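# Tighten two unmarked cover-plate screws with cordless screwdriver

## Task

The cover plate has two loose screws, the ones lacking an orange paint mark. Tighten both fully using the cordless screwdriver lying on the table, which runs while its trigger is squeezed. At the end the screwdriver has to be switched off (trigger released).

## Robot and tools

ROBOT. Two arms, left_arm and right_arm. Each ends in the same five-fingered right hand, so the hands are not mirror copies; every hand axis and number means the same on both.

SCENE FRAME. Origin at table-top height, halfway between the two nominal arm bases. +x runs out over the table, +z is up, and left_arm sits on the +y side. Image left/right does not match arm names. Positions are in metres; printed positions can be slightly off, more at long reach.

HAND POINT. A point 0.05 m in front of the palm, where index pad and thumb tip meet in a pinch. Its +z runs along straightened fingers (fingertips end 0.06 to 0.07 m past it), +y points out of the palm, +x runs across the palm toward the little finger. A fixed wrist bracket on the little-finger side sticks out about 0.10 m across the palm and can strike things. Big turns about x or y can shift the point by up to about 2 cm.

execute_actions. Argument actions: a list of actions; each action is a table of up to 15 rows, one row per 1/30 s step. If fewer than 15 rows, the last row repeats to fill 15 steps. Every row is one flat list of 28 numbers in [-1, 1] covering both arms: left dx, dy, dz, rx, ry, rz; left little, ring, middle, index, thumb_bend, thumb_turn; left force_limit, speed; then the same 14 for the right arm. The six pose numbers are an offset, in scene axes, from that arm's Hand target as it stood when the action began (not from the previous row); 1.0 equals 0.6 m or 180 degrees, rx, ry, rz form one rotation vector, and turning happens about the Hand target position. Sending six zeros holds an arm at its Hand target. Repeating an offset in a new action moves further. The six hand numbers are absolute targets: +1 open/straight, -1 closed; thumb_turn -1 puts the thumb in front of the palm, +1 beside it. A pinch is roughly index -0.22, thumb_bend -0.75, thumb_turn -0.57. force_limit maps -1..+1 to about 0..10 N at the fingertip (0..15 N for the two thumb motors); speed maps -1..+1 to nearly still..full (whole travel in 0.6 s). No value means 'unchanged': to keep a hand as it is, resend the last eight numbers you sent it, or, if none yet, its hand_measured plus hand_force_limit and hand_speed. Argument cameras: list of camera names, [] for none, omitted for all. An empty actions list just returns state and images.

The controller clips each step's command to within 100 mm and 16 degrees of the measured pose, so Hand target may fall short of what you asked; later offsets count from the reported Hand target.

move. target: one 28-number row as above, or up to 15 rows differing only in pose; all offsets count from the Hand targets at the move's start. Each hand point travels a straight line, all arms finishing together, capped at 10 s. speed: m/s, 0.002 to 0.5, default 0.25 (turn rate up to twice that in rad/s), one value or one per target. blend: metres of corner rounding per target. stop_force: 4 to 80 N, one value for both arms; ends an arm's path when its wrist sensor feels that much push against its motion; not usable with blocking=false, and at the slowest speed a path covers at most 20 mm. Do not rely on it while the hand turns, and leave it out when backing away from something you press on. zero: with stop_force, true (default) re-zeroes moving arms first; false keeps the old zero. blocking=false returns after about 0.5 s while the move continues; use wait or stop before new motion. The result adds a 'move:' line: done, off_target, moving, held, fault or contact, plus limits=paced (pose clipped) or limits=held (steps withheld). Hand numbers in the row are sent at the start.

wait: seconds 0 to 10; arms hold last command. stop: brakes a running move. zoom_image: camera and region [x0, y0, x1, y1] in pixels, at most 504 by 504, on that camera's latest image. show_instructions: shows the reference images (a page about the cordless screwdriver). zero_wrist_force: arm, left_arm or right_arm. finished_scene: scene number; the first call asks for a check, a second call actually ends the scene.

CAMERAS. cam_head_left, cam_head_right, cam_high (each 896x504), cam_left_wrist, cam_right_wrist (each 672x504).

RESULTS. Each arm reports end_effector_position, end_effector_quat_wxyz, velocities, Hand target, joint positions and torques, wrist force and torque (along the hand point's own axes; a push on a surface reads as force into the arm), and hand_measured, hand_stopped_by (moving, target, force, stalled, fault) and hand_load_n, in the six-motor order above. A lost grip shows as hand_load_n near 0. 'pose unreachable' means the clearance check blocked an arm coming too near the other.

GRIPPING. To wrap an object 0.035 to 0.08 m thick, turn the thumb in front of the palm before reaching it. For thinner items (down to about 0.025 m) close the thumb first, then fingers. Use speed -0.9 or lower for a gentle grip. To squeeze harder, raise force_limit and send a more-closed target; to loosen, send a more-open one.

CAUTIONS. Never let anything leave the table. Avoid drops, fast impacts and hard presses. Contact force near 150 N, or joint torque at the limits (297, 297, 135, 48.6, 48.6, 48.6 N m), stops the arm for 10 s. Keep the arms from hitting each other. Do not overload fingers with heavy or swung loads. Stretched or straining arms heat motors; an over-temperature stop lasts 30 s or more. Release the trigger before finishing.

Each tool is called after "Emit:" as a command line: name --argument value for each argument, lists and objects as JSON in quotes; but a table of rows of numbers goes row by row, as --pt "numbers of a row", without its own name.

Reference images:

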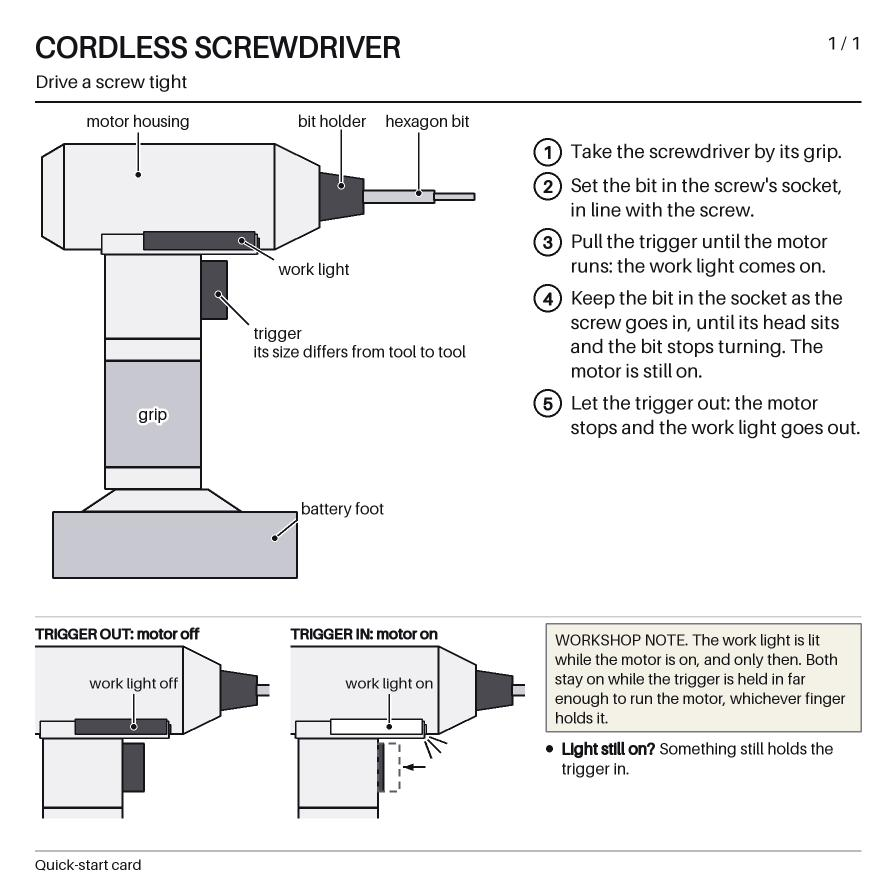

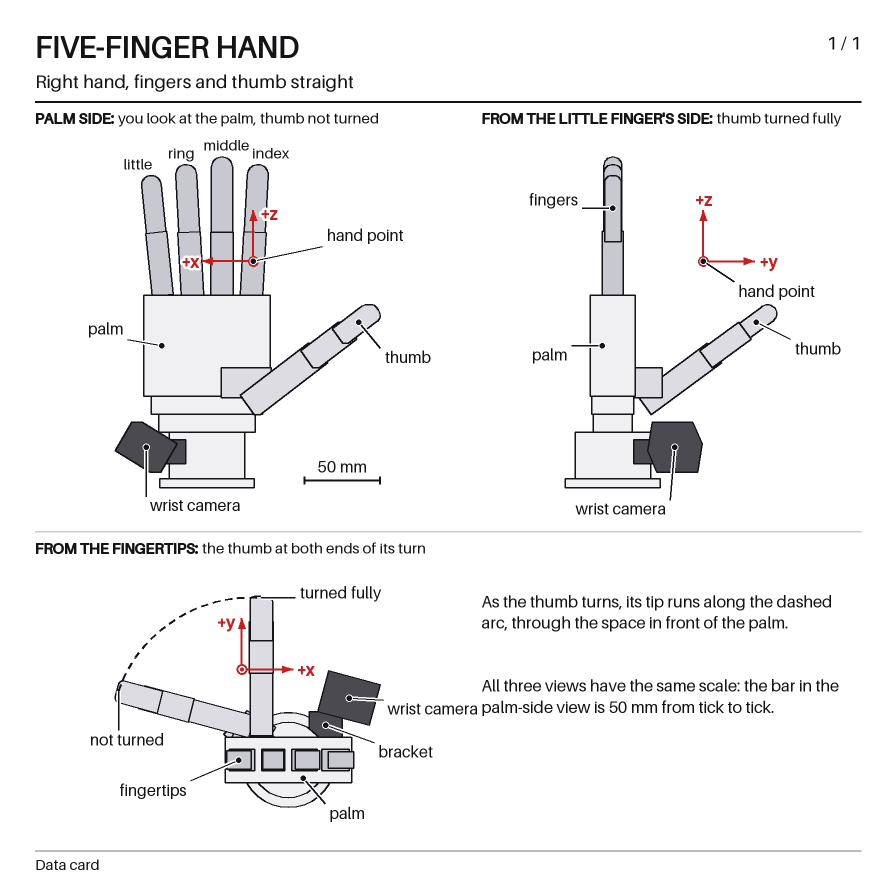

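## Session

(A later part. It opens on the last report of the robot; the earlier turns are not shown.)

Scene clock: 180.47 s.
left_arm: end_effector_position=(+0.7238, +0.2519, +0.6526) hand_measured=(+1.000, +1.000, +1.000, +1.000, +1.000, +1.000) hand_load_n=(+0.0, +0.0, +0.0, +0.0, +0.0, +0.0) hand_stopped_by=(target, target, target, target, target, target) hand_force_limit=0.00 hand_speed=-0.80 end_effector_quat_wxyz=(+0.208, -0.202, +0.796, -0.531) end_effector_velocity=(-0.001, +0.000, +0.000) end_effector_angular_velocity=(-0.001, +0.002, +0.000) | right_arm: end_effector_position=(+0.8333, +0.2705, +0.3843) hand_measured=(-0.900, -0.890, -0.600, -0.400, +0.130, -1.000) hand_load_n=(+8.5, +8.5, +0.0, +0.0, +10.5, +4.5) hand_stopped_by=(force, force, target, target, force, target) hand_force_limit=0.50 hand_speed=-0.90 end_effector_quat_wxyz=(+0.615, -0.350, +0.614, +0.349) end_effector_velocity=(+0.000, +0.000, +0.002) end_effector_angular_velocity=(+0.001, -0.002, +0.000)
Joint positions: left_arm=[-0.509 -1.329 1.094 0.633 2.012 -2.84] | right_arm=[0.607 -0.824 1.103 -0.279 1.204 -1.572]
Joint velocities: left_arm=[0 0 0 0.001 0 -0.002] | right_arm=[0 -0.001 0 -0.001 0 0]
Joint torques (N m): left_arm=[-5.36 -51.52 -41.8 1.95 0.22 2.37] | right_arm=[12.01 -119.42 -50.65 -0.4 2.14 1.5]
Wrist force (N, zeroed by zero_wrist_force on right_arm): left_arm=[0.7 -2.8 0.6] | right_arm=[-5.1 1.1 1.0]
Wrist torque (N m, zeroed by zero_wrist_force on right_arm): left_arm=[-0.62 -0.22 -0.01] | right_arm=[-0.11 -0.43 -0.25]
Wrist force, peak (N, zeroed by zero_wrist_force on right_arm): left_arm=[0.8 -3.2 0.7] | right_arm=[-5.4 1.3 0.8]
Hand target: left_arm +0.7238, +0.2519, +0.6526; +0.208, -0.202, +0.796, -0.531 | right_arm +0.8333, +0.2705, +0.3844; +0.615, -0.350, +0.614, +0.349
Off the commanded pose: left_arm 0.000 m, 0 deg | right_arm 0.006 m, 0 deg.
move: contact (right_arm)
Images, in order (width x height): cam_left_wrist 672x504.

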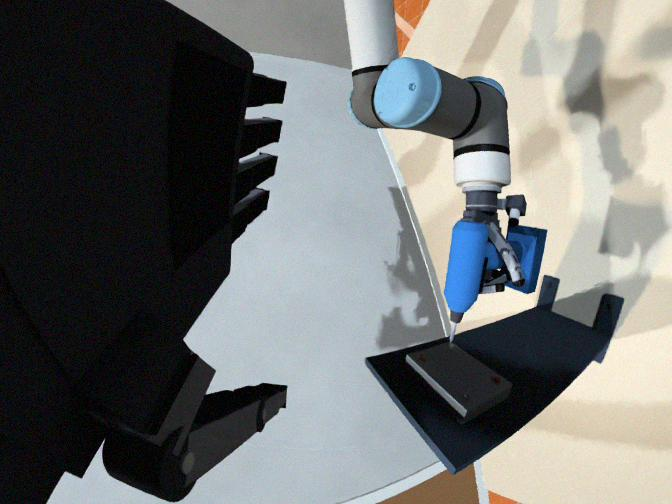

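Emit:
move --pt "0 0 0 0 0 0 1 1 1 1 1 1 0 -0.8 0 0 0.0017 0 0 0 -0.98 -0.98 -1 -1 -0.96 -1 0 -0.7" --pt "0 0 0 0 0 0 1 1 1 1 1 1 0 -0.8 -0.00486 -0.00943 0.0017 0 0 0 -0.98 -0.98 -1 -1 -0.96 -1 0 -0.7" --pt "0 0 0 0 0 0 1 1 1 1 1 1 0 -0.8 -0.00486 -0.00943 -0.0073 0 0 0 -0.98 -0.98 -1 -1 -0.96 -1 0 -0.7" --speed 0.02 --cameras '[]'

Emit:
move --target '[0,0,0,0,0,0,1,1,1,1,1,1,0,-0.8,0.00483,0.00679,0,0,0,0,-0.98,-0.98,-1,-1,-0.96,-1,0,-0.7]' --speed 0.002 --stop_force 4 --cameras '["cam_left_wrist"]'

Emit:
zoom_image --camera "cam_left_wrist" --region '[425, 320, 485, 370]'

Scene clock: 182.07 s.
left_arm: end_effector_position=(+0.7238, +0.2519, +0.6526) hand_measured=(+1.000, +1.000, +1.000, +1.000, +1.000, +1.000) hand_load_n=(+0.0, +0.0, +0.0, +0.0, +0.0, +0.0) hand_stopped_by=(target, target, target, target, target, target) hand_force_limit=0.00 hand_speed=-0.80 end_effector_quat_wxyz=(+0.208, -0.202, +0.796, -0.531) end_effector_velocity=(-0.001, +0.000, +0.001) end_effector_angular_velocity=(+0.000, +0.001, +0.000) | right_arm: end_effector_position=(+0.8304, +0.2648, +0.3798) hand_measured=(-0.900, -0.890, -0.796, -0.796, +0.130, -1.000) hand_load_n=(+8.0, +9.0, +2.5, +5.0, +11.5, +5.0) hand_stopped_by=(force, force, force, force, force, target) hand_force_limit=0.00 hand_speed=-0.70 end_effector_quat_wxyz=(+0.615, -0.350, +0.614, +0.349) end_effector_velocity=(+0.000, +0.000, +0.002) end_effector_angular_velocity=(+0.001, -0.001, +0.000)
Joint positions: left_arm=[-0.509 -1.329 1.094 0.633 2.012 -2.84] | right_arm=[0.604 -0.833 1.126 -0.294 1.201 -1.572]
Joint velocities: left_arm=[-0.001 -0.001 0 0.001 -0.001 -0.001] | right_arm=[0 -0.001 0 0 0 0]
Joint torques (N m): left_arm=[-2.51 -52.44 -41.38 1.5 0.44 2.74] | right_arm=[-0.17 -125.1 -55.49 -2.13 1.4 1.43]
Wrist force (N, zeroed by zero_wrist_force on right_arm): left_arm=[0.6 -2.7 0.4] | right_arm=[-0.1 0.3 0.2]
Wrist torque (N m, zeroed by zero_wrist_force on right_arm): left_arm=[-0.59 -0.21 -0.01] | right_arm=[0.03 0.01 0.00]
Wrist force, peak (N, zeroed by zero_wrist_force on right_arm): left_arm=[1.0 -2.9 1.2] | right_arm=[-1.3 1.2 -7.6]
Hand target: left_arm +0.7238, +0.2519, +0.6526; +0.208, -0.202, +0.796, -0.531 | right_arm +0.8303, +0.2648, +0.3800; +0.615, -0.350, +0.614, +0.349
Off the commanded pose: left_arm 0.000 m, 0 deg | right_arm 0.000 m, 0 deg.
move: done
No camera images: "cameras" was empty.

Scene clock: 184.93 s.
left_arm: end_effector_position=(+0.7238, +0.2519, +0.6526) hand_measured=(+1.000, +1.000, +1.000, +1.000, +1.000, +1.000) hand_load_n=(+0.0, -0.5, +0.0, +0.0, +0.0, +0.0) hand_stopped_by=(target, target, target, target, target, target) hand_force_limit=0.00 hand_speed=-0.80 end_effector_quat_wxyz=(+0.208, -0.202, +0.796, -0.531) end_effector_velocity=(+0.000, -0.001, +0.000) end_effector_angular_velocity=(+0.000, +0.002, -0.001) | right_arm: end_effector_position=(+0.8325, +0.2678, +0.3799) hand_measured=(-0.900, -0.890, -0.796, -0.796, +0.130, -1.000) hand_load_n=(+8.5, +9.0, +2.5, +5.0, +11.5, +4.5) hand_stopped_by=(force, force, force, force, force, target) hand_force_limit=0.00 hand_speed=-0.70 end_effector_quat_wxyz=(+0.615, -0.350, +0.614, +0.349) end_effector_velocity=(+0.000, +0.000, -0.002) end_effector_angular_velocity=(-0.001, +0.002, +0.000)
Joint positions: left_arm=[-0.509 -1.329 1.094 0.633 2.012 -2.84] | right_arm=[0.605 -0.826 1.115 -0.288 1.203 -1.572]
Joint velocities: left_arm=[-0.001 0 0 0.001 0 -0.001] | right_arm=[0 0.001 0 0.001 0 0]
Joint torques (N m): left_arm=[-5.45 -51.13 -41.64 1.4 0.25 1.8] | right_arm=[7.99 -126.72 -48.62 -5.84 -0.08 1.49]
Wrist force (N, zeroed by zero_wrist_force on right_arm): left_arm=[1.0 -2.8 1.5] | right_arm=[-0.5 -0.2 -6.4]
Wrist torque (N m, zeroed by zero_wrist_force on right_arm): left_arm=[-0.67 -0.30 0.00] | right_arm=[0.37 -0.09 -0.01]
Wrist force, peak (N, zeroed by zero_wrist_force on right_arm): left_arm=[1.4 -3.1 0.9] | right_arm=[1.6 -0.2 -16.0]
Hand target: left_arm +0.7238, +0.2519, +0.6526; +0.208, -0.202, +0.796, -0.531 | right_arm +0.8325, +0.2678, +0.3800; +0.615, -0.350, +0.614, +0.349
Off the commanded pose: left_arm 0.000 m, 0 deg | right_arm 0.001 m, 0 deg.
move: contact (right_arm)
Images, in order (width x height): cam_left_wrist 672x504.

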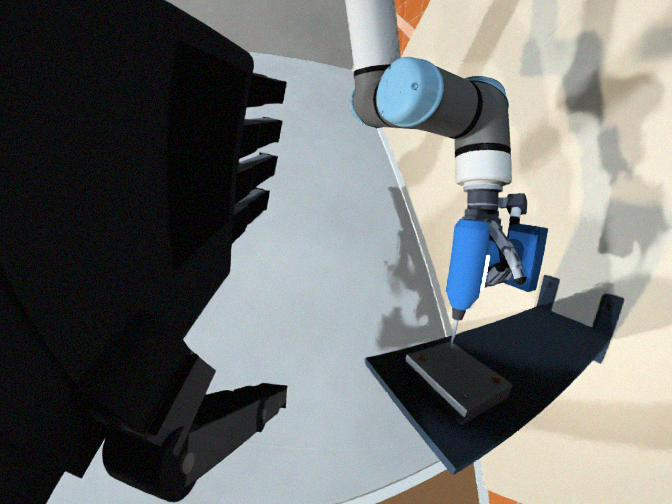

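Scaled by 8.400 from the camera's 672x504 image, which has a finer 960x720 frame.

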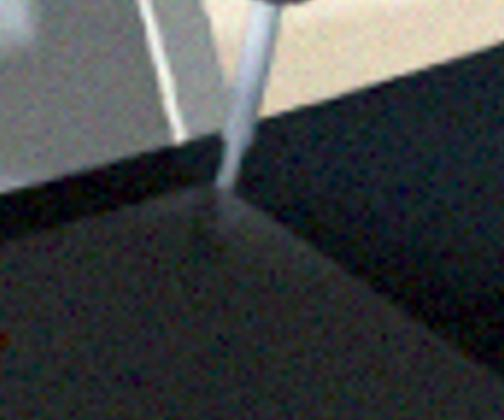

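Emit:
move --target '[0,0,0,0,0,0,1,1,1,1,1,1,0,-0.8,0.0048,0.0068,0,0,0,0,-0.98,-0.98,-1,-1,-0.96,-1,0,-0.7]' --speed 0.002 --stop_force 6 --cameras '["cam_left_wrist"]'

Scene clock: 186.57 s.
left_arm: end_effector_position=(+0.7238, +0.2519, +0.6526) hand_measured=(+1.000, +1.000, +1.000, +1.000, +1.000, +1.000) hand_load_n=(+0.0, +0.0, +0.0, +0.0, +0.0, +0.0) hand_stopped_by=(target, target, target, target, target, target) hand_force_limit=0.00 hand_speed=-0.80 end_effector_quat_wxyz=(+0.208, -0.202, +0.796, -0.531) end_effector_velocity=(+0.000, +0.000, +0.000) end_effector_angular_velocity=(+0.000, +0.000, -0.001) | right_arm: end_effector_position=(+0.8326, +0.2679, +0.3800) hand_measured=(-0.900, -0.890, -0.796, -0.796, +0.130, -1.000) hand_load_n=(+8.5, +8.5, +2.0, +5.0, +11.5, +4.5) hand_stopped_by=(force, force, force, force, force, target) hand_force_limit=0.00 hand_speed=-0.70 end_effector_quat_wxyz=(+0.615, -0.350, +0.614, +0.349) end_effector_velocity=(+0.000, +0.000, +0.002) end_effector_angular_velocity=(+0.001, -0.001, +0.000)
Joint positions: left_arm=[-0.509 -1.329 1.094 0.633 2.012 -2.84] | right_arm=[0.605 -0.826 1.114 -0.288 1.202 -1.572]
Joint velocities: left_arm=[0 0 0 0 0.001 0.001] | right_arm=[0 -0.001 0 0 0 0]
Joint torques (N m): left_arm=[-5.29 -51.96 -41.1 1.86 0.86 2.34] | right_arm=[6.31 -126.11 -49.25 -6.28 0.74 1.49]
Wrist force (N, zeroed by zero_wrist_force on right_arm): left_arm=[0.8 -2.6 0.6] | right_arm=[1.7 0.7 -8.4]
Wrist torque (N m, zeroed by zero_wrist_force on right_arm): left_arm=[-0.59 -0.25 0.00] | right_arm=[0.39 -0.02 0.06]
Wrist force, peak (N, zeroed by zero_wrist_force on right_arm): left_arm=[0.9 -3.1 1.2] | right_arm=[3.8 1.0 -16.6]
Hand target: left_arm +0.7238, +0.2519, +0.6526; +0.208, -0.202, +0.796, -0.531 | right_arm +0.8326, +0.2679, +0.3800; +0.615, -0.350, +0.614, +0.349
Off the commanded pose: left_arm 0.000 m, 0 deg | right_arm 0.005 m, 0 deg.
move: contact (right_arm)
Images, in order (width x height): cam_left_wrist 672x504.

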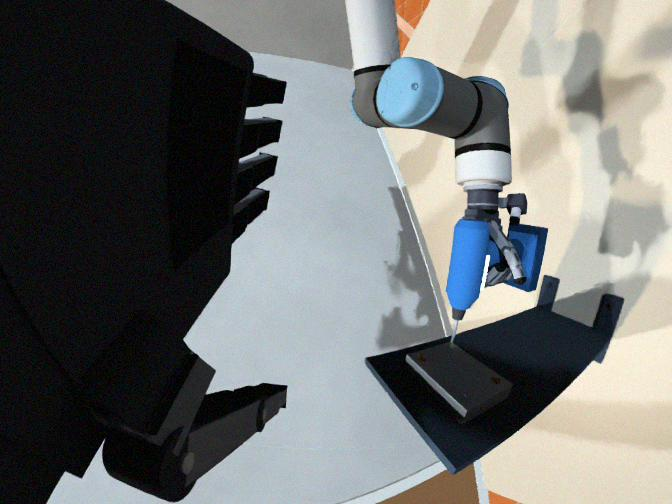

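Emit:
move --target '[0,0,0,0,0,0,1,1,1,1,1,1,0,-0.8,0.0048,0.0068,0,0,0,0,-0.98,-0.98,-1,-1,-0.96,-1,0,-0.7]' --speed 0.002 --stop_force 10 --cameras '["cam_left_wrist"]'

Emit:
zoom_image --camera "cam_left_wrist" --region '[400, 300, 530, 420]'

Scene clock: 187.80 s.
left_arm: end_effector_position=(+0.7238, +0.2519, +0.6526) hand_measured=(+1.000, +1.000, +1.000, +1.000, +1.000, +1.000) hand_load_n=(+0.0, +0.0, +0.0, +0.0, +0.0, -0.5) hand_stopped_by=(target, target, target, target, target, target) hand_force_limit=0.00 hand_speed=-0.80 end_effector_quat_wxyz=(+0.208, -0.202, +0.796, -0.531) end_effector_velocity=(+0.000, -0.001, +0.000) end_effector_angular_velocity=(+0.000, -0.001, -0.001) | right_arm: end_effector_position=(+0.8329, +0.2684, +0.3800) hand_measured=(-0.900, -0.890, -0.798, -0.796, +0.130, -1.000) hand_load_n=(+8.5, +8.5, +1.5, +4.5, +12.0, +4.0) hand_stopped_by=(force, force, force, force, force, target) hand_force_limit=0.00 hand_speed=-0.70 end_effector_quat_wxyz=(+0.615, -0.350, +0.614, +0.349) end_effector_velocity=(+0.000, +0.000, -0.001) end_effector_angular_velocity=(-0.001, +0.001, +0.000)
Joint positions: left_arm=[-0.509 -1.329 1.094 0.633 2.012 -2.84] | right_arm=[0.605 -0.825 1.112 -0.288 1.203 -1.572]
Joint velocities: left_arm=[-0.001 0 0 -0.001 0 0.001] | right_arm=[0 0.001 0 0 0 0]
Joint torques (N m): left_arm=[-5.4 -56.63 -40.05 2.08 0.6 2.34] | right_arm=[7.02 -130.3 -50.49 -8.23 0.81 1.61]
Wrist force (N, zeroed by zero_wrist_force on right_arm): left_arm=[0.7 -2.9 0.7] | right_arm=[3.7 1.0 -20.5]
Wrist torque (N m, zeroed by zero_wrist_force on right_arm): left_arm=[-0.64 -0.24 0.00] | right_arm=[0.83 -0.29 -0.78]
Wrist force, peak (N, zeroed by zero_wrist_force on right_arm): left_arm=[0.6 -3.0 1.0] | right_arm=[4.5 1.4 -24.2]
Hand target: left_arm +0.7238, +0.2519, +0.6526; +0.208, -0.202, +0.796, -0.531 | right_arm +0.8329, +0.2684, +0.3800; +0.615, -0.350, +0.614, +0.349
Off the commanded pose: left_arm 0.000 m, 0 deg | right_arm 0.004 m, 0 deg.
move: contact (right_arm)
Images, in order (width x height): cam_left_wrist 672x504.

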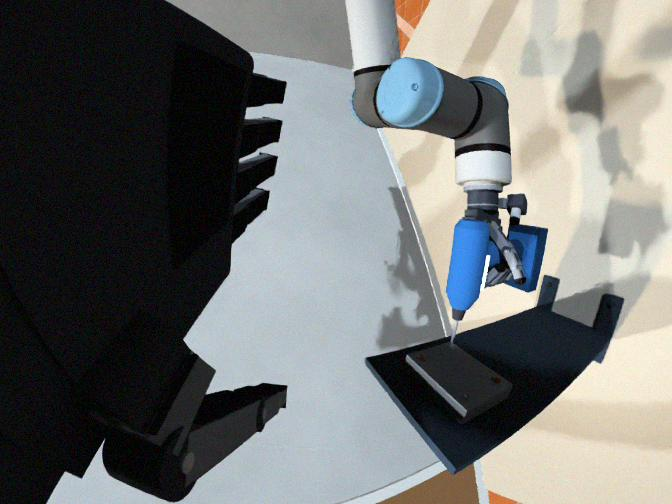

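Scaled by 3.877 from the camera's 672x504 image, which has a finer 960x720 frame.

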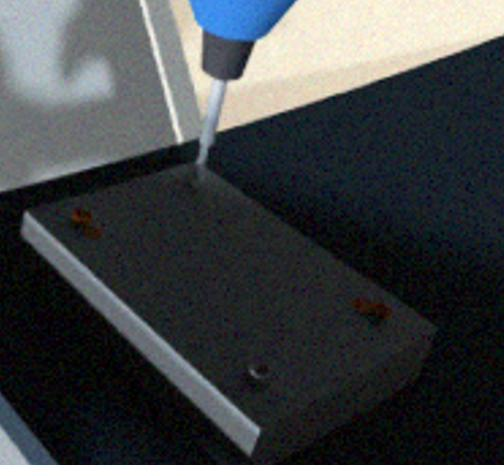

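Emit:
wait --seconds 1.0 --cameras '[]'

Emit:
move --target '[0,0,0,0,0,0,1,1,1,1,1,1,0,-0.8,0.0048,0.0068,0,0,0,0,-0.98,-0.98,-1,-1,-0.96,-1,0,-0.7]' --speed 0.002 --stop_force 8 --cameras '[]'

Emit:
wait --seconds 1.2 --cameras '["cam_left_wrist"]'

Emit:
zoom_image --camera "cam_left_wrist" --region '[425, 320, 485, 370]'

Scene clock: 188.97 s.
left_arm: end_effector_position=(+0.7238, +0.2519, +0.6526) hand_measured=(+1.000, +1.000, +1.000, +1.000, +1.000, +1.000) hand_load_n=(-0.5, +0.0, +0.0, +0.0, +0.0, -0.5) hand_stopped_by=(target, target, target, target, target, target) hand_force_limit=0.00 hand_speed=-0.80 end_effector_quat_wxyz=(+0.208, -0.202, +0.796, -0.531) end_effector_velocity=(+0.000, -0.001, +0.000) end_effector_angular_velocity=(+0.001, -0.001, -0.001) | right_arm: end_effector_position=(+0.8329, +0.2684, +0.3800) hand_measured=(-0.900, -0.890, -0.798, -0.796, +0.130, -1.000) hand_load_n=(+8.5, +8.5, +1.5, +4.5, +12.0, +4.0) hand_stopped_by=(force, force, force, force, force, target) hand_force_limit=0.00 hand_speed=-0.70 end_effector_quat_wxyz=(+0.615, -0.350, +0.614, +0.349) end_effector_velocity=(+0.000, +0.000, +0.000) end_effector_angular_velocity=(+0.000, -0.001, +0.000)
Joint positions: left_arm=[-0.509 -1.329 1.094 0.633 2.012 -2.84] | right_arm=[0.605 -0.825 1.112 -0.288 1.203 -1.572]
Joint velocities: left_arm=[-0.001 0 0 0 0 0.001] | right_arm=[0 0 0 0 0 0]
Joint torques (N m): left_arm=[-2.15 -54.43 -40.74 1.03 1.22 1.95] | right_arm=[-5.41 -131.71 -52.47 -7.53 0.65 1.43]
Wrist force (N, zeroed by zero_wrist_force on right_arm): left_arm=[0.2 -3.0 0.5] | right_arm=[3.1 1.0 -19.8]
Wrist torque (N m, zeroed by zero_wrist_force on right_arm): left_arm=[-0.64 -0.15 -0.05] | right_arm=[0.83 -0.18 -0.79]
Wrist force, peak (N, zeroed by zero_wrist_force on right_arm): left_arm=[1.2 -3.0 1.2] | right_arm=[3.3 1.3 -20.7]
Hand target: left_arm +0.7238, +0.2519, +0.6526; +0.208, -0.202, +0.796, -0.531 | right_arm +0.8329, +0.2684, +0.3800; +0.615, -0.350, +0.614, +0.349
Off the commanded pose: left_arm 0.000 m, 0 deg | right_arm 0.004 m, 0 deg.
wait: 1.00 s; at rest from the start
No camera images: "cameras" was empty.

Scene clock: 189.77 s.
left_arm: end_effector_position=(+0.7238, +0.2519, +0.6526) hand_measured=(+1.000, +1.000, +1.000, +1.000, +1.000, +1.000) hand_load_n=(+0.0, +0.0, +0.0, +0.0, +0.0, -0.5) hand_stopped_by=(target, target, target, target, target, target) hand_force_limit=0.00 hand_speed=-0.80 end_effector_quat_wxyz=(+0.208, -0.202, +0.796, -0.531) end_effector_velocity=(+0.000, +0.001, +0.000) end_effector_angular_velocity=(-0.001, +0.002, +0.002) | right_arm: end_effector_position=(+0.8330, +0.2685, +0.3800) hand_measured=(-0.900, -0.890, -0.798, -0.796, +0.130, -1.000) hand_load_n=(+8.0, +8.0, +1.0, +5.0, +12.5, +3.5) hand_stopped_by=(force, force, force, force, force, target) hand_force_limit=0.00 hand_speed=-0.70 end_effector_quat_wxyz=(+0.615, -0.350, +0.614, +0.349) end_effector_velocity=(+0.000, +0.000, -0.001) end_effector_angular_velocity=(-0.001, +0.001, +0.000)
Joint positions: left_arm=[-0.509 -1.329 1.094 0.633 2.012 -2.84] | right_arm=[0.605 -0.825 1.112 -0.287 1.203 -1.572]
Joint velocities: left_arm=[0.001 0 0 0 0 -0.002] | right_arm=[0 0.001 0 0.001 0 0]
Joint torques (N m): left_arm=[-2.87 -54.57 -41.79 1.31 0.9 1.88] | right_arm=[0.21 -132.24 -53.87 -9.49 1.73 1.49]
Wrist force (N, zeroed by zero_wrist_force on right_arm): left_arm=[0.8 -2.3 0.8] | right_arm=[5.8 1.7 -27.8]
Wrist torque (N m, zeroed by zero_wrist_force on right_arm): left_arm=[-0.56 -0.26 0.01] | right_arm=[1.13 -0.31 -0.70]
Wrist force, peak (N, zeroed by zero_wrist_force on right_arm): left_arm=[0.9 -3.1 0.7] | right_arm=[6.3 1.5 -32.3]
Hand target: left_arm +0.7238, +0.2519, +0.6526; +0.208, -0.202, +0.796, -0.531 | right_arm +0.8330, +0.2685, +0.3800; +0.615, -0.350, +0.614, +0.349
Off the commanded pose: left_arm 0.000 m, 0 deg | right_arm 0.005 m, 0 deg.
move: contact (right_arm)
No camera images: "cameras" was empty.

Scene clock: 190.97 s.
left_arm: end_effector_position=(+0.7238, +0.2519, +0.6526) hand_measured=(+1.000, +1.000, +1.000, +1.000, +1.000, +1.000) hand_load_n=(+0.0, +0.0, +0.0, +0.0, +0.0, +0.0) hand_stopped_by=(target, target, target, target, target, target) hand_force_limit=0.00 hand_speed=-0.80 end_effector_quat_wxyz=(+0.208, -0.202, +0.796, -0.531) end_effector_velocity=(+0.000, +0.000, +0.000) end_effector_angular_velocity=(+0.000, -0.001, +0.001) | right_arm: end_effector_position=(+0.8330, +0.2685, +0.3800) hand_measured=(-0.900, -0.890, -0.798, -0.796, +0.130, -1.000) hand_load_n=(+8.5, +8.5, +1.0, +5.0, +12.5, +3.5) hand_stopped_by=(force, force, force, force, force, target) hand_force_limit=0.00 hand_speed=-0.70 end_effector_quat_wxyz=(+0.615, -0.350, +0.614, +0.349) end_effector_velocity=(+0.000, +0.000, -0.001) end_effector_angular_velocity=(-0.001, +0.001, +0.001)
Joint positions: left_arm=[-0.509 -1.329 1.094 0.633 2.012 -2.84] | right_arm=[0.605 -0.825 1.112 -0.287 1.203 -1.572]
Joint velocities: left_arm=[0 0 0 -0.001 -0.001 0] | right_arm=[0 0.001 0 0.001 -0.001 0]
Joint torques (N m): left_arm=[-6.97 -52.98 -41.37 1.49 1.2 1.9] | right_arm=[-1.27 -132.04 -55.53 -8.4 1.76 1.5]
Wrist force (N, zeroed by zero_wrist_force on right_arm): left_arm=[0.8 -2.7 0.7] | right_arm=[5.5 1.5 -27.0]
Wrist torque (N m, zeroed by zero_wrist_force on right_arm): left_arm=[-0.61 -0.26 0.00] | right_arm=[1.07 -0.27 -0.72]
Wrist force, peak (N, zeroed by zero_wrist_force on right_arm): left_arm=[0.7 -3.0 1.1] | right_arm=[5.6 1.7 -27.6]
Hand target: left_arm +0.7238, +0.2519, +0.6526; +0.208, -0.202, +0.796, -0.531 | right_arm +0.8330, +0.2685, +0.3800; +0.615, -0.350, +0.614, +0.349
Off the commanded pose: left_arm 0.000 m, 0 deg | right_arm 0.005 m, 0 deg.
wait: 1.20 s; at rest by 0.17 s
Images, in order (width x height): cam_left_wrist 672x504.

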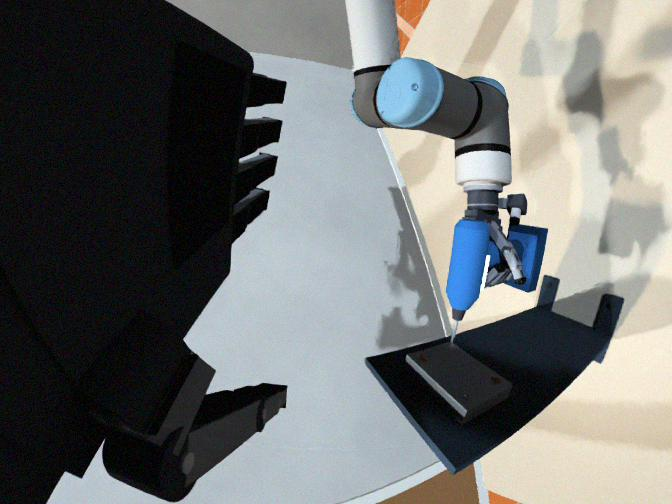

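Scaled by 8.400 from the camera's 672x504 image, which has a finer 960x720 frame.

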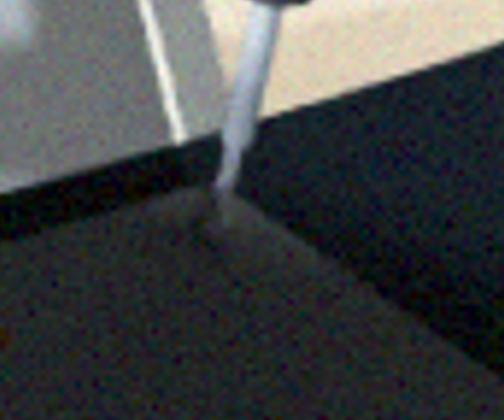

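Emit:
execute_actions --actions '[[[0,0,0,0,0,0,1,1,1,1,1,1,0,-0.8,0,0,0,0,0,0,-0.98,-0.98,-0.6,-0.4,-0.96,-1,0.5,-0.9]],[[0,0,0,0,0,0,1,1,1,1,1,1,0,-0.8,0,0,0,0,0,0,-0.98,-0.98,-0.6,-0.4,-0.96,-1,0.5,-0.9]]]' --cameras '["cam_left_wrist"]'

Emit:
zoom_image --camera "cam_left_wrist" --region '[400, 220, 560, 380]'

Scene clock: 193.80 s.
left_arm: end_effector_position=(+0.7238, +0.2519, +0.6526) hand_measured=(+1.000, +1.000, +1.000, +1.000, +1.000, +1.000) hand_load_n=(+0.0, +0.0, +0.0, +0.0, +0.0, +0.0) hand_stopped_by=(target, target, target, target, target, target) hand_force_limit=0.00 hand_speed=-0.80 end_effector_quat_wxyz=(+0.208, -0.202, +0.796, -0.531) end_effector_velocity=(+0.000, +0.000, +0.000) end_effector_angular_velocity=(-0.001, +0.001, +0.000) | right_arm: end_effector_position=(+0.8330, +0.2685, +0.3801) hand_measured=(-0.900, -0.890, -0.600, -0.400, +0.130, -1.000) hand_load_n=(+8.0, +8.5, +0.0, +0.0, +11.5, +5.0) hand_stopped_by=(force, force, target, target, force, target) hand_force_limit=0.50 hand_speed=-0.90 end_effector_quat_wxyz=(+0.615, -0.350, +0.614, +0.349) end_effector_velocity=(+0.000, +0.000, -0.001) end_effector_angular_velocity=(-0.001, +0.001, +0.000)
Joint positions: left_arm=[-0.509 -1.329 1.094 0.633 2.012 -2.84] | right_arm=[0.605 -0.825 1.112 -0.287 1.203 -1.572]
Joint velocities: left_arm=[0 0 0 0 0 -0.001] | right_arm=[0 0.001 0 0.001 0 0]
Joint torques (N m): left_arm=[-9.9 -51.77 -40.55 1.16 0.93 1.96] | right_arm=[0.14 -128.26 -46.24 -2.86 1.64 1.38]
Wrist force (N, zeroed by zero_wrist_force on right_arm): left_arm=[0.9 -2.8 0.6] | right_arm=[1.3 0.7 0.1]
Wrist torque (N m, zeroed by zero_wrist_force on right_arm): left_arm=[-0.62 -0.26 0.00] | right_arm=[0.05 0.05 0.07]
Wrist force, peak (N, zeroed by zero_wrist_force on right_arm): left_arm=[0.7 -3.3 0.9] | right_arm=[5.6 1.4 -27.3]
Hand target: left_arm +0.7238, +0.2519, +0.6526; +0.208, -0.202, +0.796, -0.531 | right_arm +0.8330, +0.2685, +0.3800; +0.615, -0.350, +0.614, +0.349
Off the commanded pose: left_arm 0.000 m, 0 deg | right_arm 0.000 m, 0 deg.
Images, in order (width x height): cam_left_wrist 672x504.

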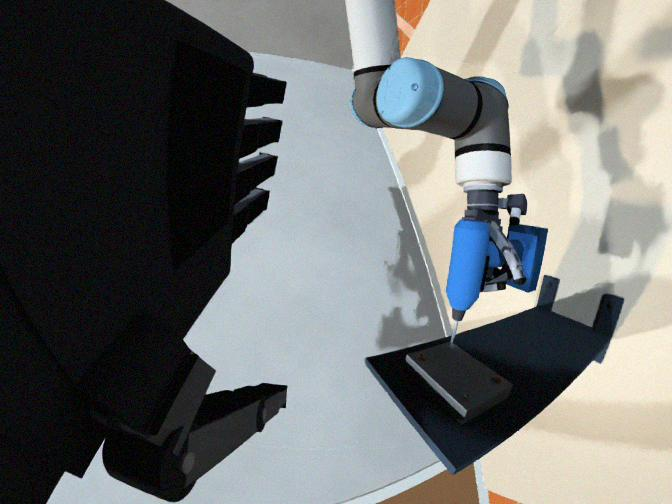

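Scaled by 3.150 from the camera's 672x504 image, which has a finer 960x720 frame.

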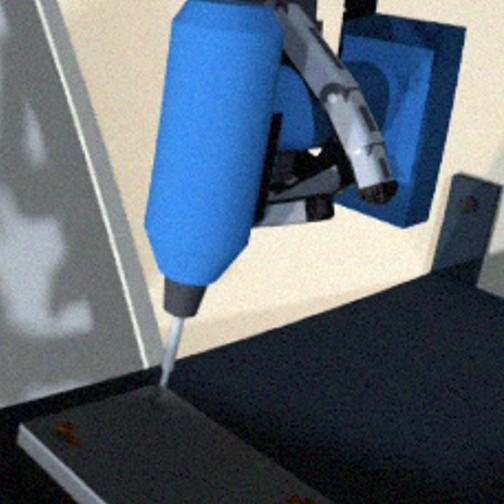

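Emit:
move --pt "0 0 0 0 0 0 1 1 1 1 1 1 0 -0.8 -0.00483 -0.0068 0 0 0 0 -0.98 -0.98 -0.6 -0.4 -0.96 -1 0.5 -0.9" --pt "0 0 0 0 0 0 1 1 1 1 1 1 0 -0.8 -0.0483 -0.068 0 0 0 0 -0.98 -0.98 -0.6 -0.4 -0.96 -1 0.5 -0.9" --speed '[0.01,0.05]' --cameras '["cam_left_wrist"]'

Emit:
zoom_image --camera "cam_left_wrist" --region '[400, 320, 520, 420]'

Emit:
zoom_image --camera "cam_left_wrist" --region '[425, 320, 485, 370]'

Scene clock: 195.67 s.
left_arm: end_effector_position=(+0.7238, +0.2519, +0.6526) hand_measured=(+1.000, +1.000, +1.000, +1.000, +1.000, +1.000) hand_load_n=(+0.0, +0.0, +0.0, +0.0, +0.0, +0.0) hand_stopped_by=(target, target, target, target, target, target) hand_force_limit=0.00 hand_speed=-0.80 end_effector_quat_wxyz=(+0.208, -0.202, +0.796, -0.531) end_effector_velocity=(-0.001, -0.001, +0.000) end_effector_angular_velocity=(-0.001, +0.000, -0.002) | right_arm: end_effector_position=(+0.8041, +0.2275, +0.3801) hand_measured=(-0.900, -0.890, -0.600, -0.400, +0.130, -1.000) hand_load_n=(+8.5, +8.5, +0.0, +0.0, +11.5, +5.0) hand_stopped_by=(force, force, target, target, force, target) hand_force_limit=0.50 hand_speed=-0.90 end_effector_quat_wxyz=(+0.615, -0.350, +0.614, +0.349) end_effector_velocity=(+0.001, +0.001, +0.002) end_effector_angular_velocity=(+0.001, -0.001, -0.001)
Joint positions: left_arm=[-0.509 -1.329 1.094 0.633 2.012 -2.84] | right_arm=[0.59 -0.91 1.259 -0.35 1.187 -1.572]
Joint velocities: left_arm=[-0.001 0 0 0 0.001 -0.001] | right_arm=[0 0.001 -0.005 0.003 0.001 0]
Joint torques (N m): left_arm=[-4.5 -51.6 -40.87 0.59 1.07 1.9] | right_arm=[9.65 -105.44 -53.82 -1.87 1.33 1.86]
Wrist force (N, zeroed by zero_wrist_force on right_arm): left_arm=[0.7 -2.7 0.5] | right_arm=[0.4 0.2 0.4]
Wrist torque (N m, zeroed by zero_wrist_force on right_arm): left_arm=[-0.60 -0.23 -0.01] | right_arm=[0.02 -0.07 0.03]
Wrist force, peak (N, zeroed by zero_wrist_force on right_arm): left_arm=[0.8 -3.1 1.0] | right_arm=[0.0 0.5 1.3]
Hand target: left_arm +0.7238, +0.2519, +0.6526; +0.208, -0.202, +0.796, -0.531 | right_arm +0.8040, +0.2276, +0.3800; +0.615, -0.350, +0.614, +0.349
Off the commanded pose: left_arm 0.000 m, 0 deg | right_arm 0.000 m, 0 deg.
move: done
Images, in order (width x height): cam_left_wrist 672x504.

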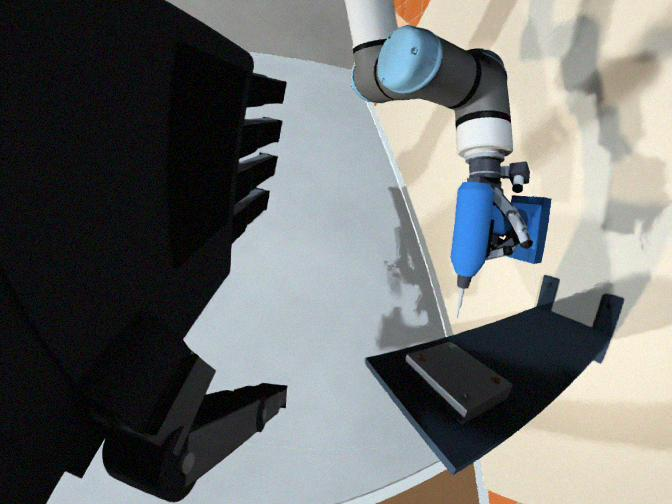

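Scaled by 4.200 from the camera's 672x504 image, which has a finer 960x720 frame.

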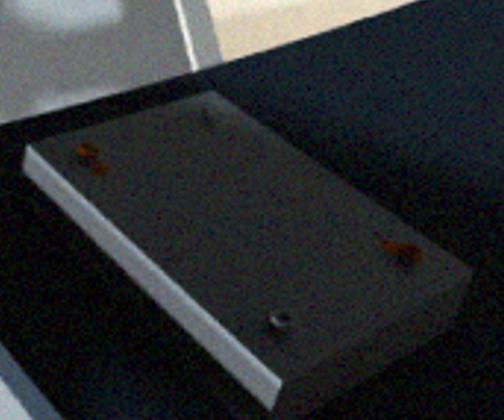

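Scaled by 8.400 from the camera's 672x504 image, which has a finer 960x720 frame.

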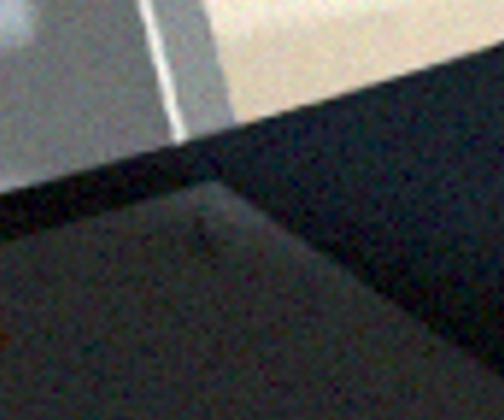

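Emit:
wait --seconds 0.1 --cameras '["cam_left_wrist","cam_right_wrist","cam_high"]'

Emit:
zoom_image --camera "cam_left_wrist" --region '[400, 335, 460, 385]'

Emit:
zoom_image --camera "cam_left_wrist" --region '[450, 360, 510, 410]'

Scene clock: 198.20 s.
left_arm: end_effector_position=(+0.7238, +0.2519, +0.6526) hand_measured=(+1.000, +1.000, +1.000, +1.000, +1.000, +1.000) hand_load_n=(+0.0, +0.0, +0.0, +0.0, +0.0, +0.0) hand_stopped_by=(target, target, target, target, target, target) hand_force_limit=0.00 hand_speed=-0.80 end_effector_quat_wxyz=(+0.208, -0.202, +0.796, -0.531) end_effector_velocity=(+0.000, +0.000, +0.000) end_effector_angular_velocity=(+0.000, +0.000, +0.000) | right_arm: end_effector_position=(+0.8040, +0.2276, +0.3800) hand_measured=(-0.900, -0.890, -0.600, -0.400, +0.130, -1.000) hand_load_n=(+8.5, +8.5, +0.0, +0.0, +11.5, +4.5) hand_stopped_by=(force, force, target, target, force, target) hand_force_limit=0.50 hand_speed=-0.90 end_effector_quat_wxyz=(+0.615, -0.350, +0.614, +0.349) end_effector_velocity=(+0.000, +0.000, -0.001) end_effector_angular_velocity=(+0.000, +0.000, +0.000)
Joint positions: left_arm=[-0.509 -1.329 1.094 0.633 2.012 -2.84] | right_arm=[0.59 -0.91 1.259 -0.349 1.187 -1.572]
Joint velocities: left_arm=[0 0 0 0.001 0 0] | right_arm=[0 0.001 0 -0.001 0 0]
Joint torques (N m): left_arm=[-2.41 -55.56 -40.8 1.12 0.95 2.31] | right_arm=[14.01 -104.04 -44.42 -3.8 2.21 1.93]
Wrist force (N, zeroed by zero_wrist_force on right_arm): left_arm=[0.7 -2.6 0.7] | right_arm=[-0.2 0.4 0.2]
Wrist torque (N m, zeroed by zero_wrist_force on right_arm): left_arm=[-0.60 -0.24 0.00] | right_arm=[0.06 0.02 -0.01]
Wrist force, peak (N, zeroed by zero_wrist_force on right_arm): left_arm=[1.0 -3.1 1.0] | right_arm=[-0.4 0.6 0.5]
Hand target: left_arm +0.7238, +0.2519, +0.6526; +0.208, -0.202, +0.796, -0.531 | right_arm +0.8040, +0.2276, +0.3800; +0.615, -0.350, +0.614, +0.349
Off the commanded pose: left_arm 0.000 m, 0 deg | right_arm 0.000 m, 0 deg.
wait: 0.10 s; at rest from the start
Images, in order (width x height): cam_high 896x504, cam_left_wrist 672x504, cam_right_wrist 672x504.

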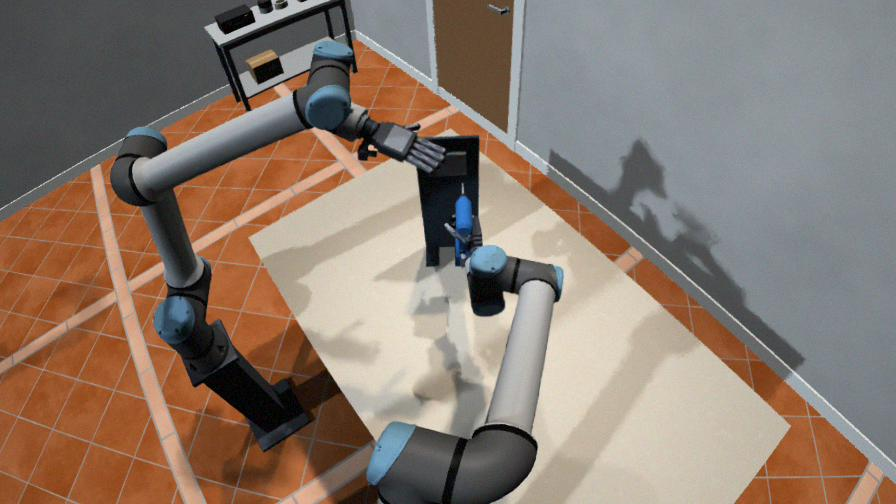

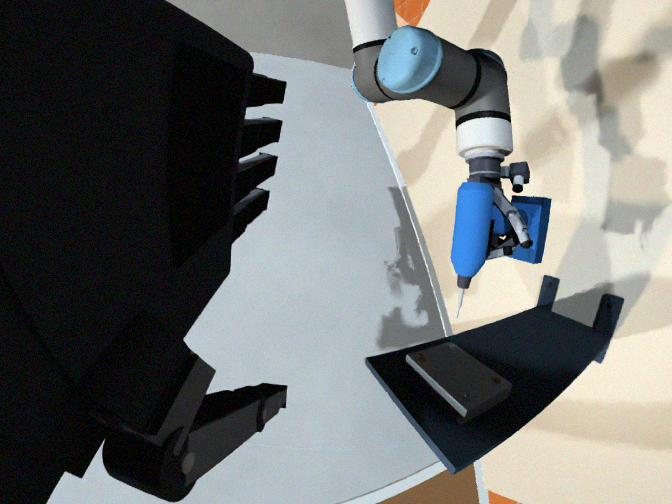

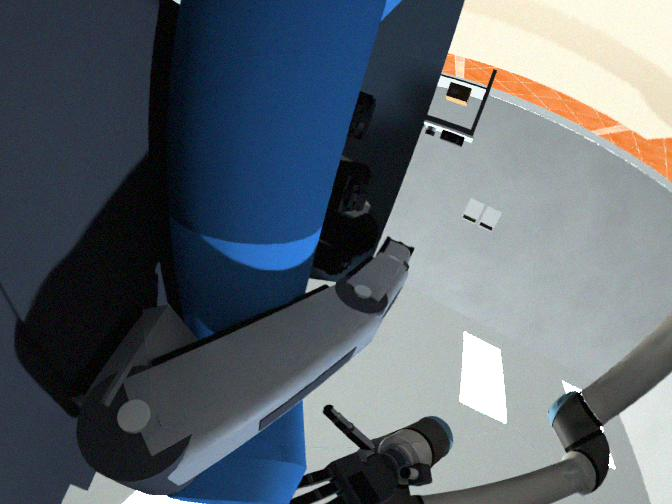

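Scaled by 8.400 from the camera's 672x504 image, which has a finer 960x720 frame.

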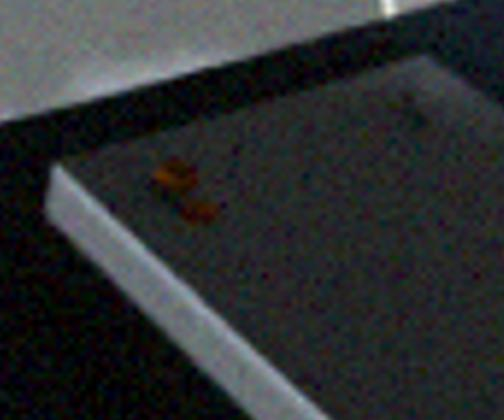

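Scaled by 8.400 from the camera's 672x504 image, which has a finer 960x720 frame.

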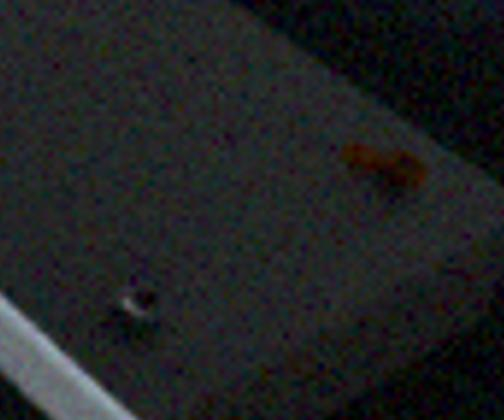

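Emit:
move --pt "0 0 0 0 0 0 1 1 1 1 1 1 0 -0.8 -0.16 -0.225 -0.05 0 0 0 -0.98 -0.98 -0.6 -0.4 -0.96 -1 0.5 -0.9" --pt "0 0 0 0 0 0 1 1 1 1 1 1 0 -0.8 -0.174 -0.2445 -0.37 0 0 0 -0.98 -0.98 -0.6 -0.4 -0.96 -1 0.5 -0.9" --speed 0.1 --blend '[0.03,0]' --cameras '["cam_high","cam_head_right"]'

Scene clock: 202.37 s.
left_arm: end_effector_position=(+0.7238, +0.2519, +0.6526) hand_measured=(+1.000, +1.000, +1.000, +1.000, +1.000, +1.000) hand_load_n=(+0.0, +0.0, +0.0, +0.0, +0.0, +0.0) hand_stopped_by=(target, target, target, target, target, target) hand_force_limit=0.00 hand_speed=-0.80 end_effector_quat_wxyz=(+0.208, -0.202, +0.796, -0.531) end_effector_velocity=(+0.000, +0.000, +0.000) end_effector_angular_velocity=(-0.001, +0.001, +0.000) | right_arm: end_effector_position=(+0.6995, +0.0809, +0.1580) hand_measured=(-0.900, -0.890, -0.600, -0.400, +0.130, -1.000) hand_load_n=(+8.0, +8.5, +0.0, +0.0, +11.5, +4.5) hand_stopped_by=(force, force, target, target, force, target) hand_force_limit=0.50 hand_speed=-0.90 end_effector_quat_wxyz=(+0.615, -0.350, +0.614, +0.349) end_effector_velocity=(+0.000, +0.000, +0.000) end_effector_angular_velocity=(-0.001, +0.001, +0.000)
Joint positions: left_arm=[-0.509 -1.329 1.094 0.633 2.012 -2.84] | right_arm=[0.517 -0.95 1.807 -0.858 1.114 -1.572]
Joint velocities: left_arm=[0.001 0 0 0 0.001 -0.002] | right_arm=[0 0 -0.001 0.003 0 0]
Joint torques (N m): left_arm=[-6.93 -53.45 -40.38 1.15 0.66 1.81] | right_arm=[-6.85 -106.14 -40.41 -2.11 -0.43 1.9]
Wrist force (N, zeroed by zero_wrist_force on right_arm): left_arm=[0.7 -2.8 1.1] | right_arm=[-0.2 0.1 0.5]
Wrist torque (N m, zeroed by zero_wrist_force on right_arm): left_arm=[-0.65 -0.26 -0.01] | right_arm=[0.00 0.00 -0.01]
Wrist force, peak (N, zeroed by zero_wrist_force on right_arm): left_arm=[0.7 -3.3 0.8] | right_arm=[0.1 0.5 2.9]
Hand target: left_arm +0.7238, +0.2519, +0.6526; +0.208, -0.202, +0.796, -0.531 | right_arm +0.6996, +0.0810, +0.1580; +0.615, -0.350, +0.614, +0.349
Off the commanded pose: left_arm 0.000 m, 0 deg | right_arm 0.000 m, 0 deg.
move: done
Images, in order (width x height): cam_head_right 896x504, cam_high 896x504.

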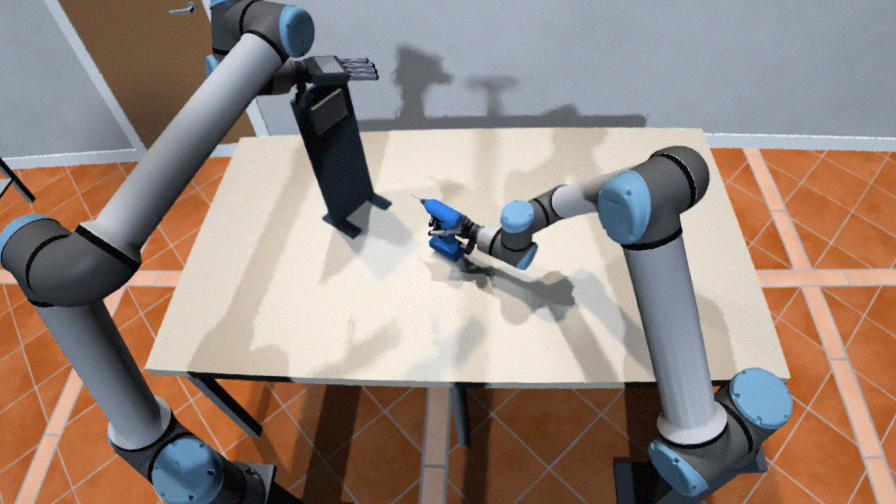

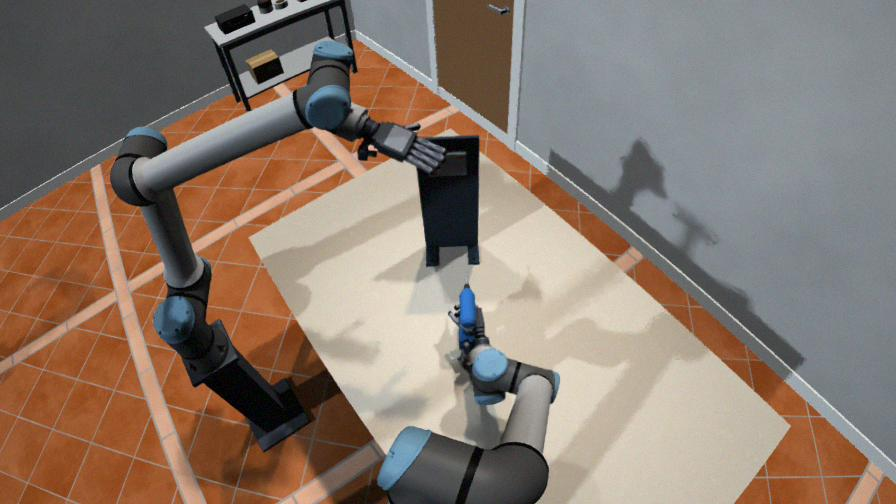

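Clear area. Zero and lower.

Emit:
zero_wrist_force --arm "right_arm"

Emit:
move --target '[0,0,0,0,0,0,1,1,1,1,1,1,0,-0.8,0,0,-0.03,0,0,0,-0.98,-0.98,-0.6,-0.4,-0.96,-1,0.5,-0.9]' --speed 0.03 --stop_force 6 --cameras '[]'

Emit:
move --target '[0,0,0,0,0,0,1,1,1,1,1,1,0,-0.8,0,0,-0.02,0,0,0,-0.98,-0.98,-0.6,-0.4,-0.96,-1,0.5,-0.9]' --speed 0.005 --stop_force 4 --cameras '["cam_left_wrist"]'

Wrist force sensor zeroed.

Scene clock: 204.33 s.
left_arm: end_effector_position=(+0.7238, +0.2519, +0.6526) hand_measured=(+1.000, +1.000, +1.000, +1.000, +1.000, +1.000) hand_load_n=(+0.0, +0.0, -0.5, +0.0, +0.0, +0.0) hand_stopped_by=(target, target, target, target, target, target) hand_force_limit=0.00 hand_speed=-0.80 end_effector_quat_wxyz=(+0.208, -0.202, +0.796, -0.531) end_effector_velocity=(+0.000, -0.001, +0.000) end_effector_angular_velocity=(+0.000, +0.001, -0.001) | right_arm: end_effector_position=(+0.6996, +0.0810, +0.1400) hand_measured=(-0.900, -0.890, -0.600, -0.400, +0.130, -1.000) hand_load_n=(+8.0, +8.5, +0.0, +0.0, +11.5, +4.5) hand_stopped_by=(force, force, target, target, force, target) hand_force_limit=0.50 hand_speed=-0.90 end_effector_quat_wxyz=(+0.615, -0.350, +0.614, +0.349) end_effector_velocity=(+0.000, +0.000, +0.000) end_effector_angular_velocity=(+0.000, +0.001, +0.000)
Joint positions: left_arm=[-0.509 -1.329 1.094 0.633 2.012 -2.84] | right_arm=[0.517 -0.927 1.81 -0.884 1.114 -1.572]
Joint velocities: left_arm=[-0.001 0 0 0 0 0] | right_arm=[0 0 0 0.001 0 0]
Joint torques (N m): left_arm=[-4.71 -54.9 -40.63 0.58 1.06 1.82] | right_arm=[14.42 -105.18 -38.66 -2.36 1.32 -0.1]
Wrist force (N, zeroed by zero_wrist_force on right_arm): left_arm=[0.7 -2.7 0.6] | right_arm=[0.2 0.3 0.1]
Wrist torque (N m, zeroed by zero_wrist_force on right_arm): left_arm=[-0.61 -0.23 -0.02] | right_arm=[0.03 -0.01 0.01]
Wrist force, peak (N, zeroed by zero_wrist_force on right_arm): left_arm=[0.9 -3.1 0.9] | right_arm=[0.9 0.3 -0.5]
Hand target: left_arm +0.7238, +0.2519, +0.6526; +0.208, -0.202, +0.796, -0.531 | right_arm +0.6996, +0.0810, +0.1400; +0.615, -0.350, +0.614, +0.349
Off the commanded pose: left_arm 0.000 m, 0 deg | right_arm 0.000 m, 0 deg.
move: done
No camera images: "cameras" was empty.

Scene clock: 206.23 s.
left_arm: end_effector_position=(+0.7238, +0.2519, +0.6526) hand_measured=(+1.000, +1.000, +1.000, +1.000, +1.000, +1.000) hand_load_n=(+0.0, +0.0, +0.0, +0.0, +0.0, +0.0) hand_stopped_by=(target, target, target, target, target, target) hand_force_limit=0.00 hand_speed=-0.80 end_effector_quat_wxyz=(+0.208, -0.202, +0.796, -0.531) end_effector_velocity=(+0.000, +0.000, +0.000) end_effector_angular_velocity=(+0.001, -0.001, +0.000) | right_arm: end_effector_position=(+0.6995, +0.0810, +0.1342) hand_measured=(-0.900, -0.890, -0.600, -0.400, +0.130, -1.000) hand_load_n=(+9.0, +9.0, +0.0, +0.0, +11.5, +4.5) hand_stopped_by=(force, force, target, target, force, target) hand_force_limit=0.50 hand_speed=-0.90 end_effector_quat_wxyz=(+0.615, -0.350, +0.614, +0.349) end_effector_velocity=(+0.000, +0.000, -0.001) end_effector_angular_velocity=(+0.000, +0.000, +0.000)
Joint positions: left_arm=[-0.509 -1.329 1.094 0.633 2.012 -2.84] | right_arm=[0.517 -0.919 1.811 -0.892 1.114 -1.572]
Joint velocities: left_arm=[0 0 0 0 0 0.001] | right_arm=[0 0.001 0 -0.001 0 0]
Joint torques (N m): left_arm=[-5.14 -55.78 -40.45 0.69 1.2 2.14] | right_arm=[12.09 -102.43 -30.15 -0.57 1.43 -0.05]
Wrist force (N, zeroed by zero_wrist_force on right_arm): left_arm=[0.9 -2.7 0.7] | right_arm=[-4.3 -1.0 0.8]
Wrist torque (N m, zeroed by zero_wrist_force on right_arm): left_arm=[-0.61 -0.26 0.00] | right_arm=[-0.15 -0.20 -0.04]
Wrist force, peak (N, zeroed by zero_wrist_force on right_arm): left_arm=[0.9 -3.2 0.7] | right_arm=[-9.2 0.0 -1.6]
Hand target: left_arm +0.7238, +0.2519, +0.6526; +0.208, -0.202, +0.796, -0.531 | right_arm +0.6996, +0.0810, +0.1342; +0.615, -0.350, +0.614, +0.349
Off the commanded pose: left_arm 0.000 m, 0 deg | right_arm 0.006 m, 0 deg.
move: contact (right_arm)
Images, in order (width x height): cam_left_wrist 672x504.

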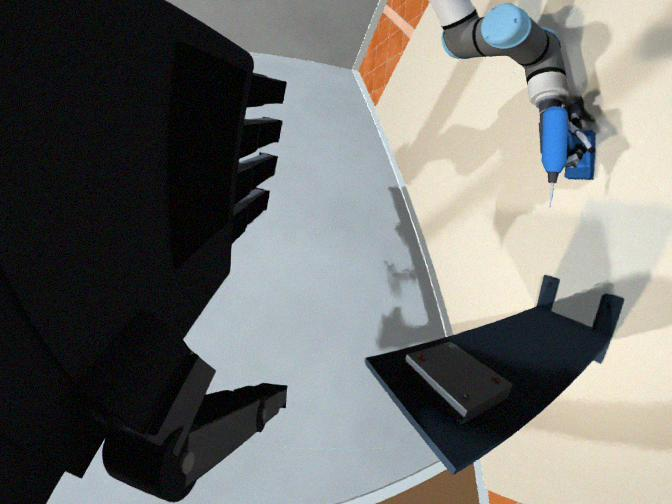

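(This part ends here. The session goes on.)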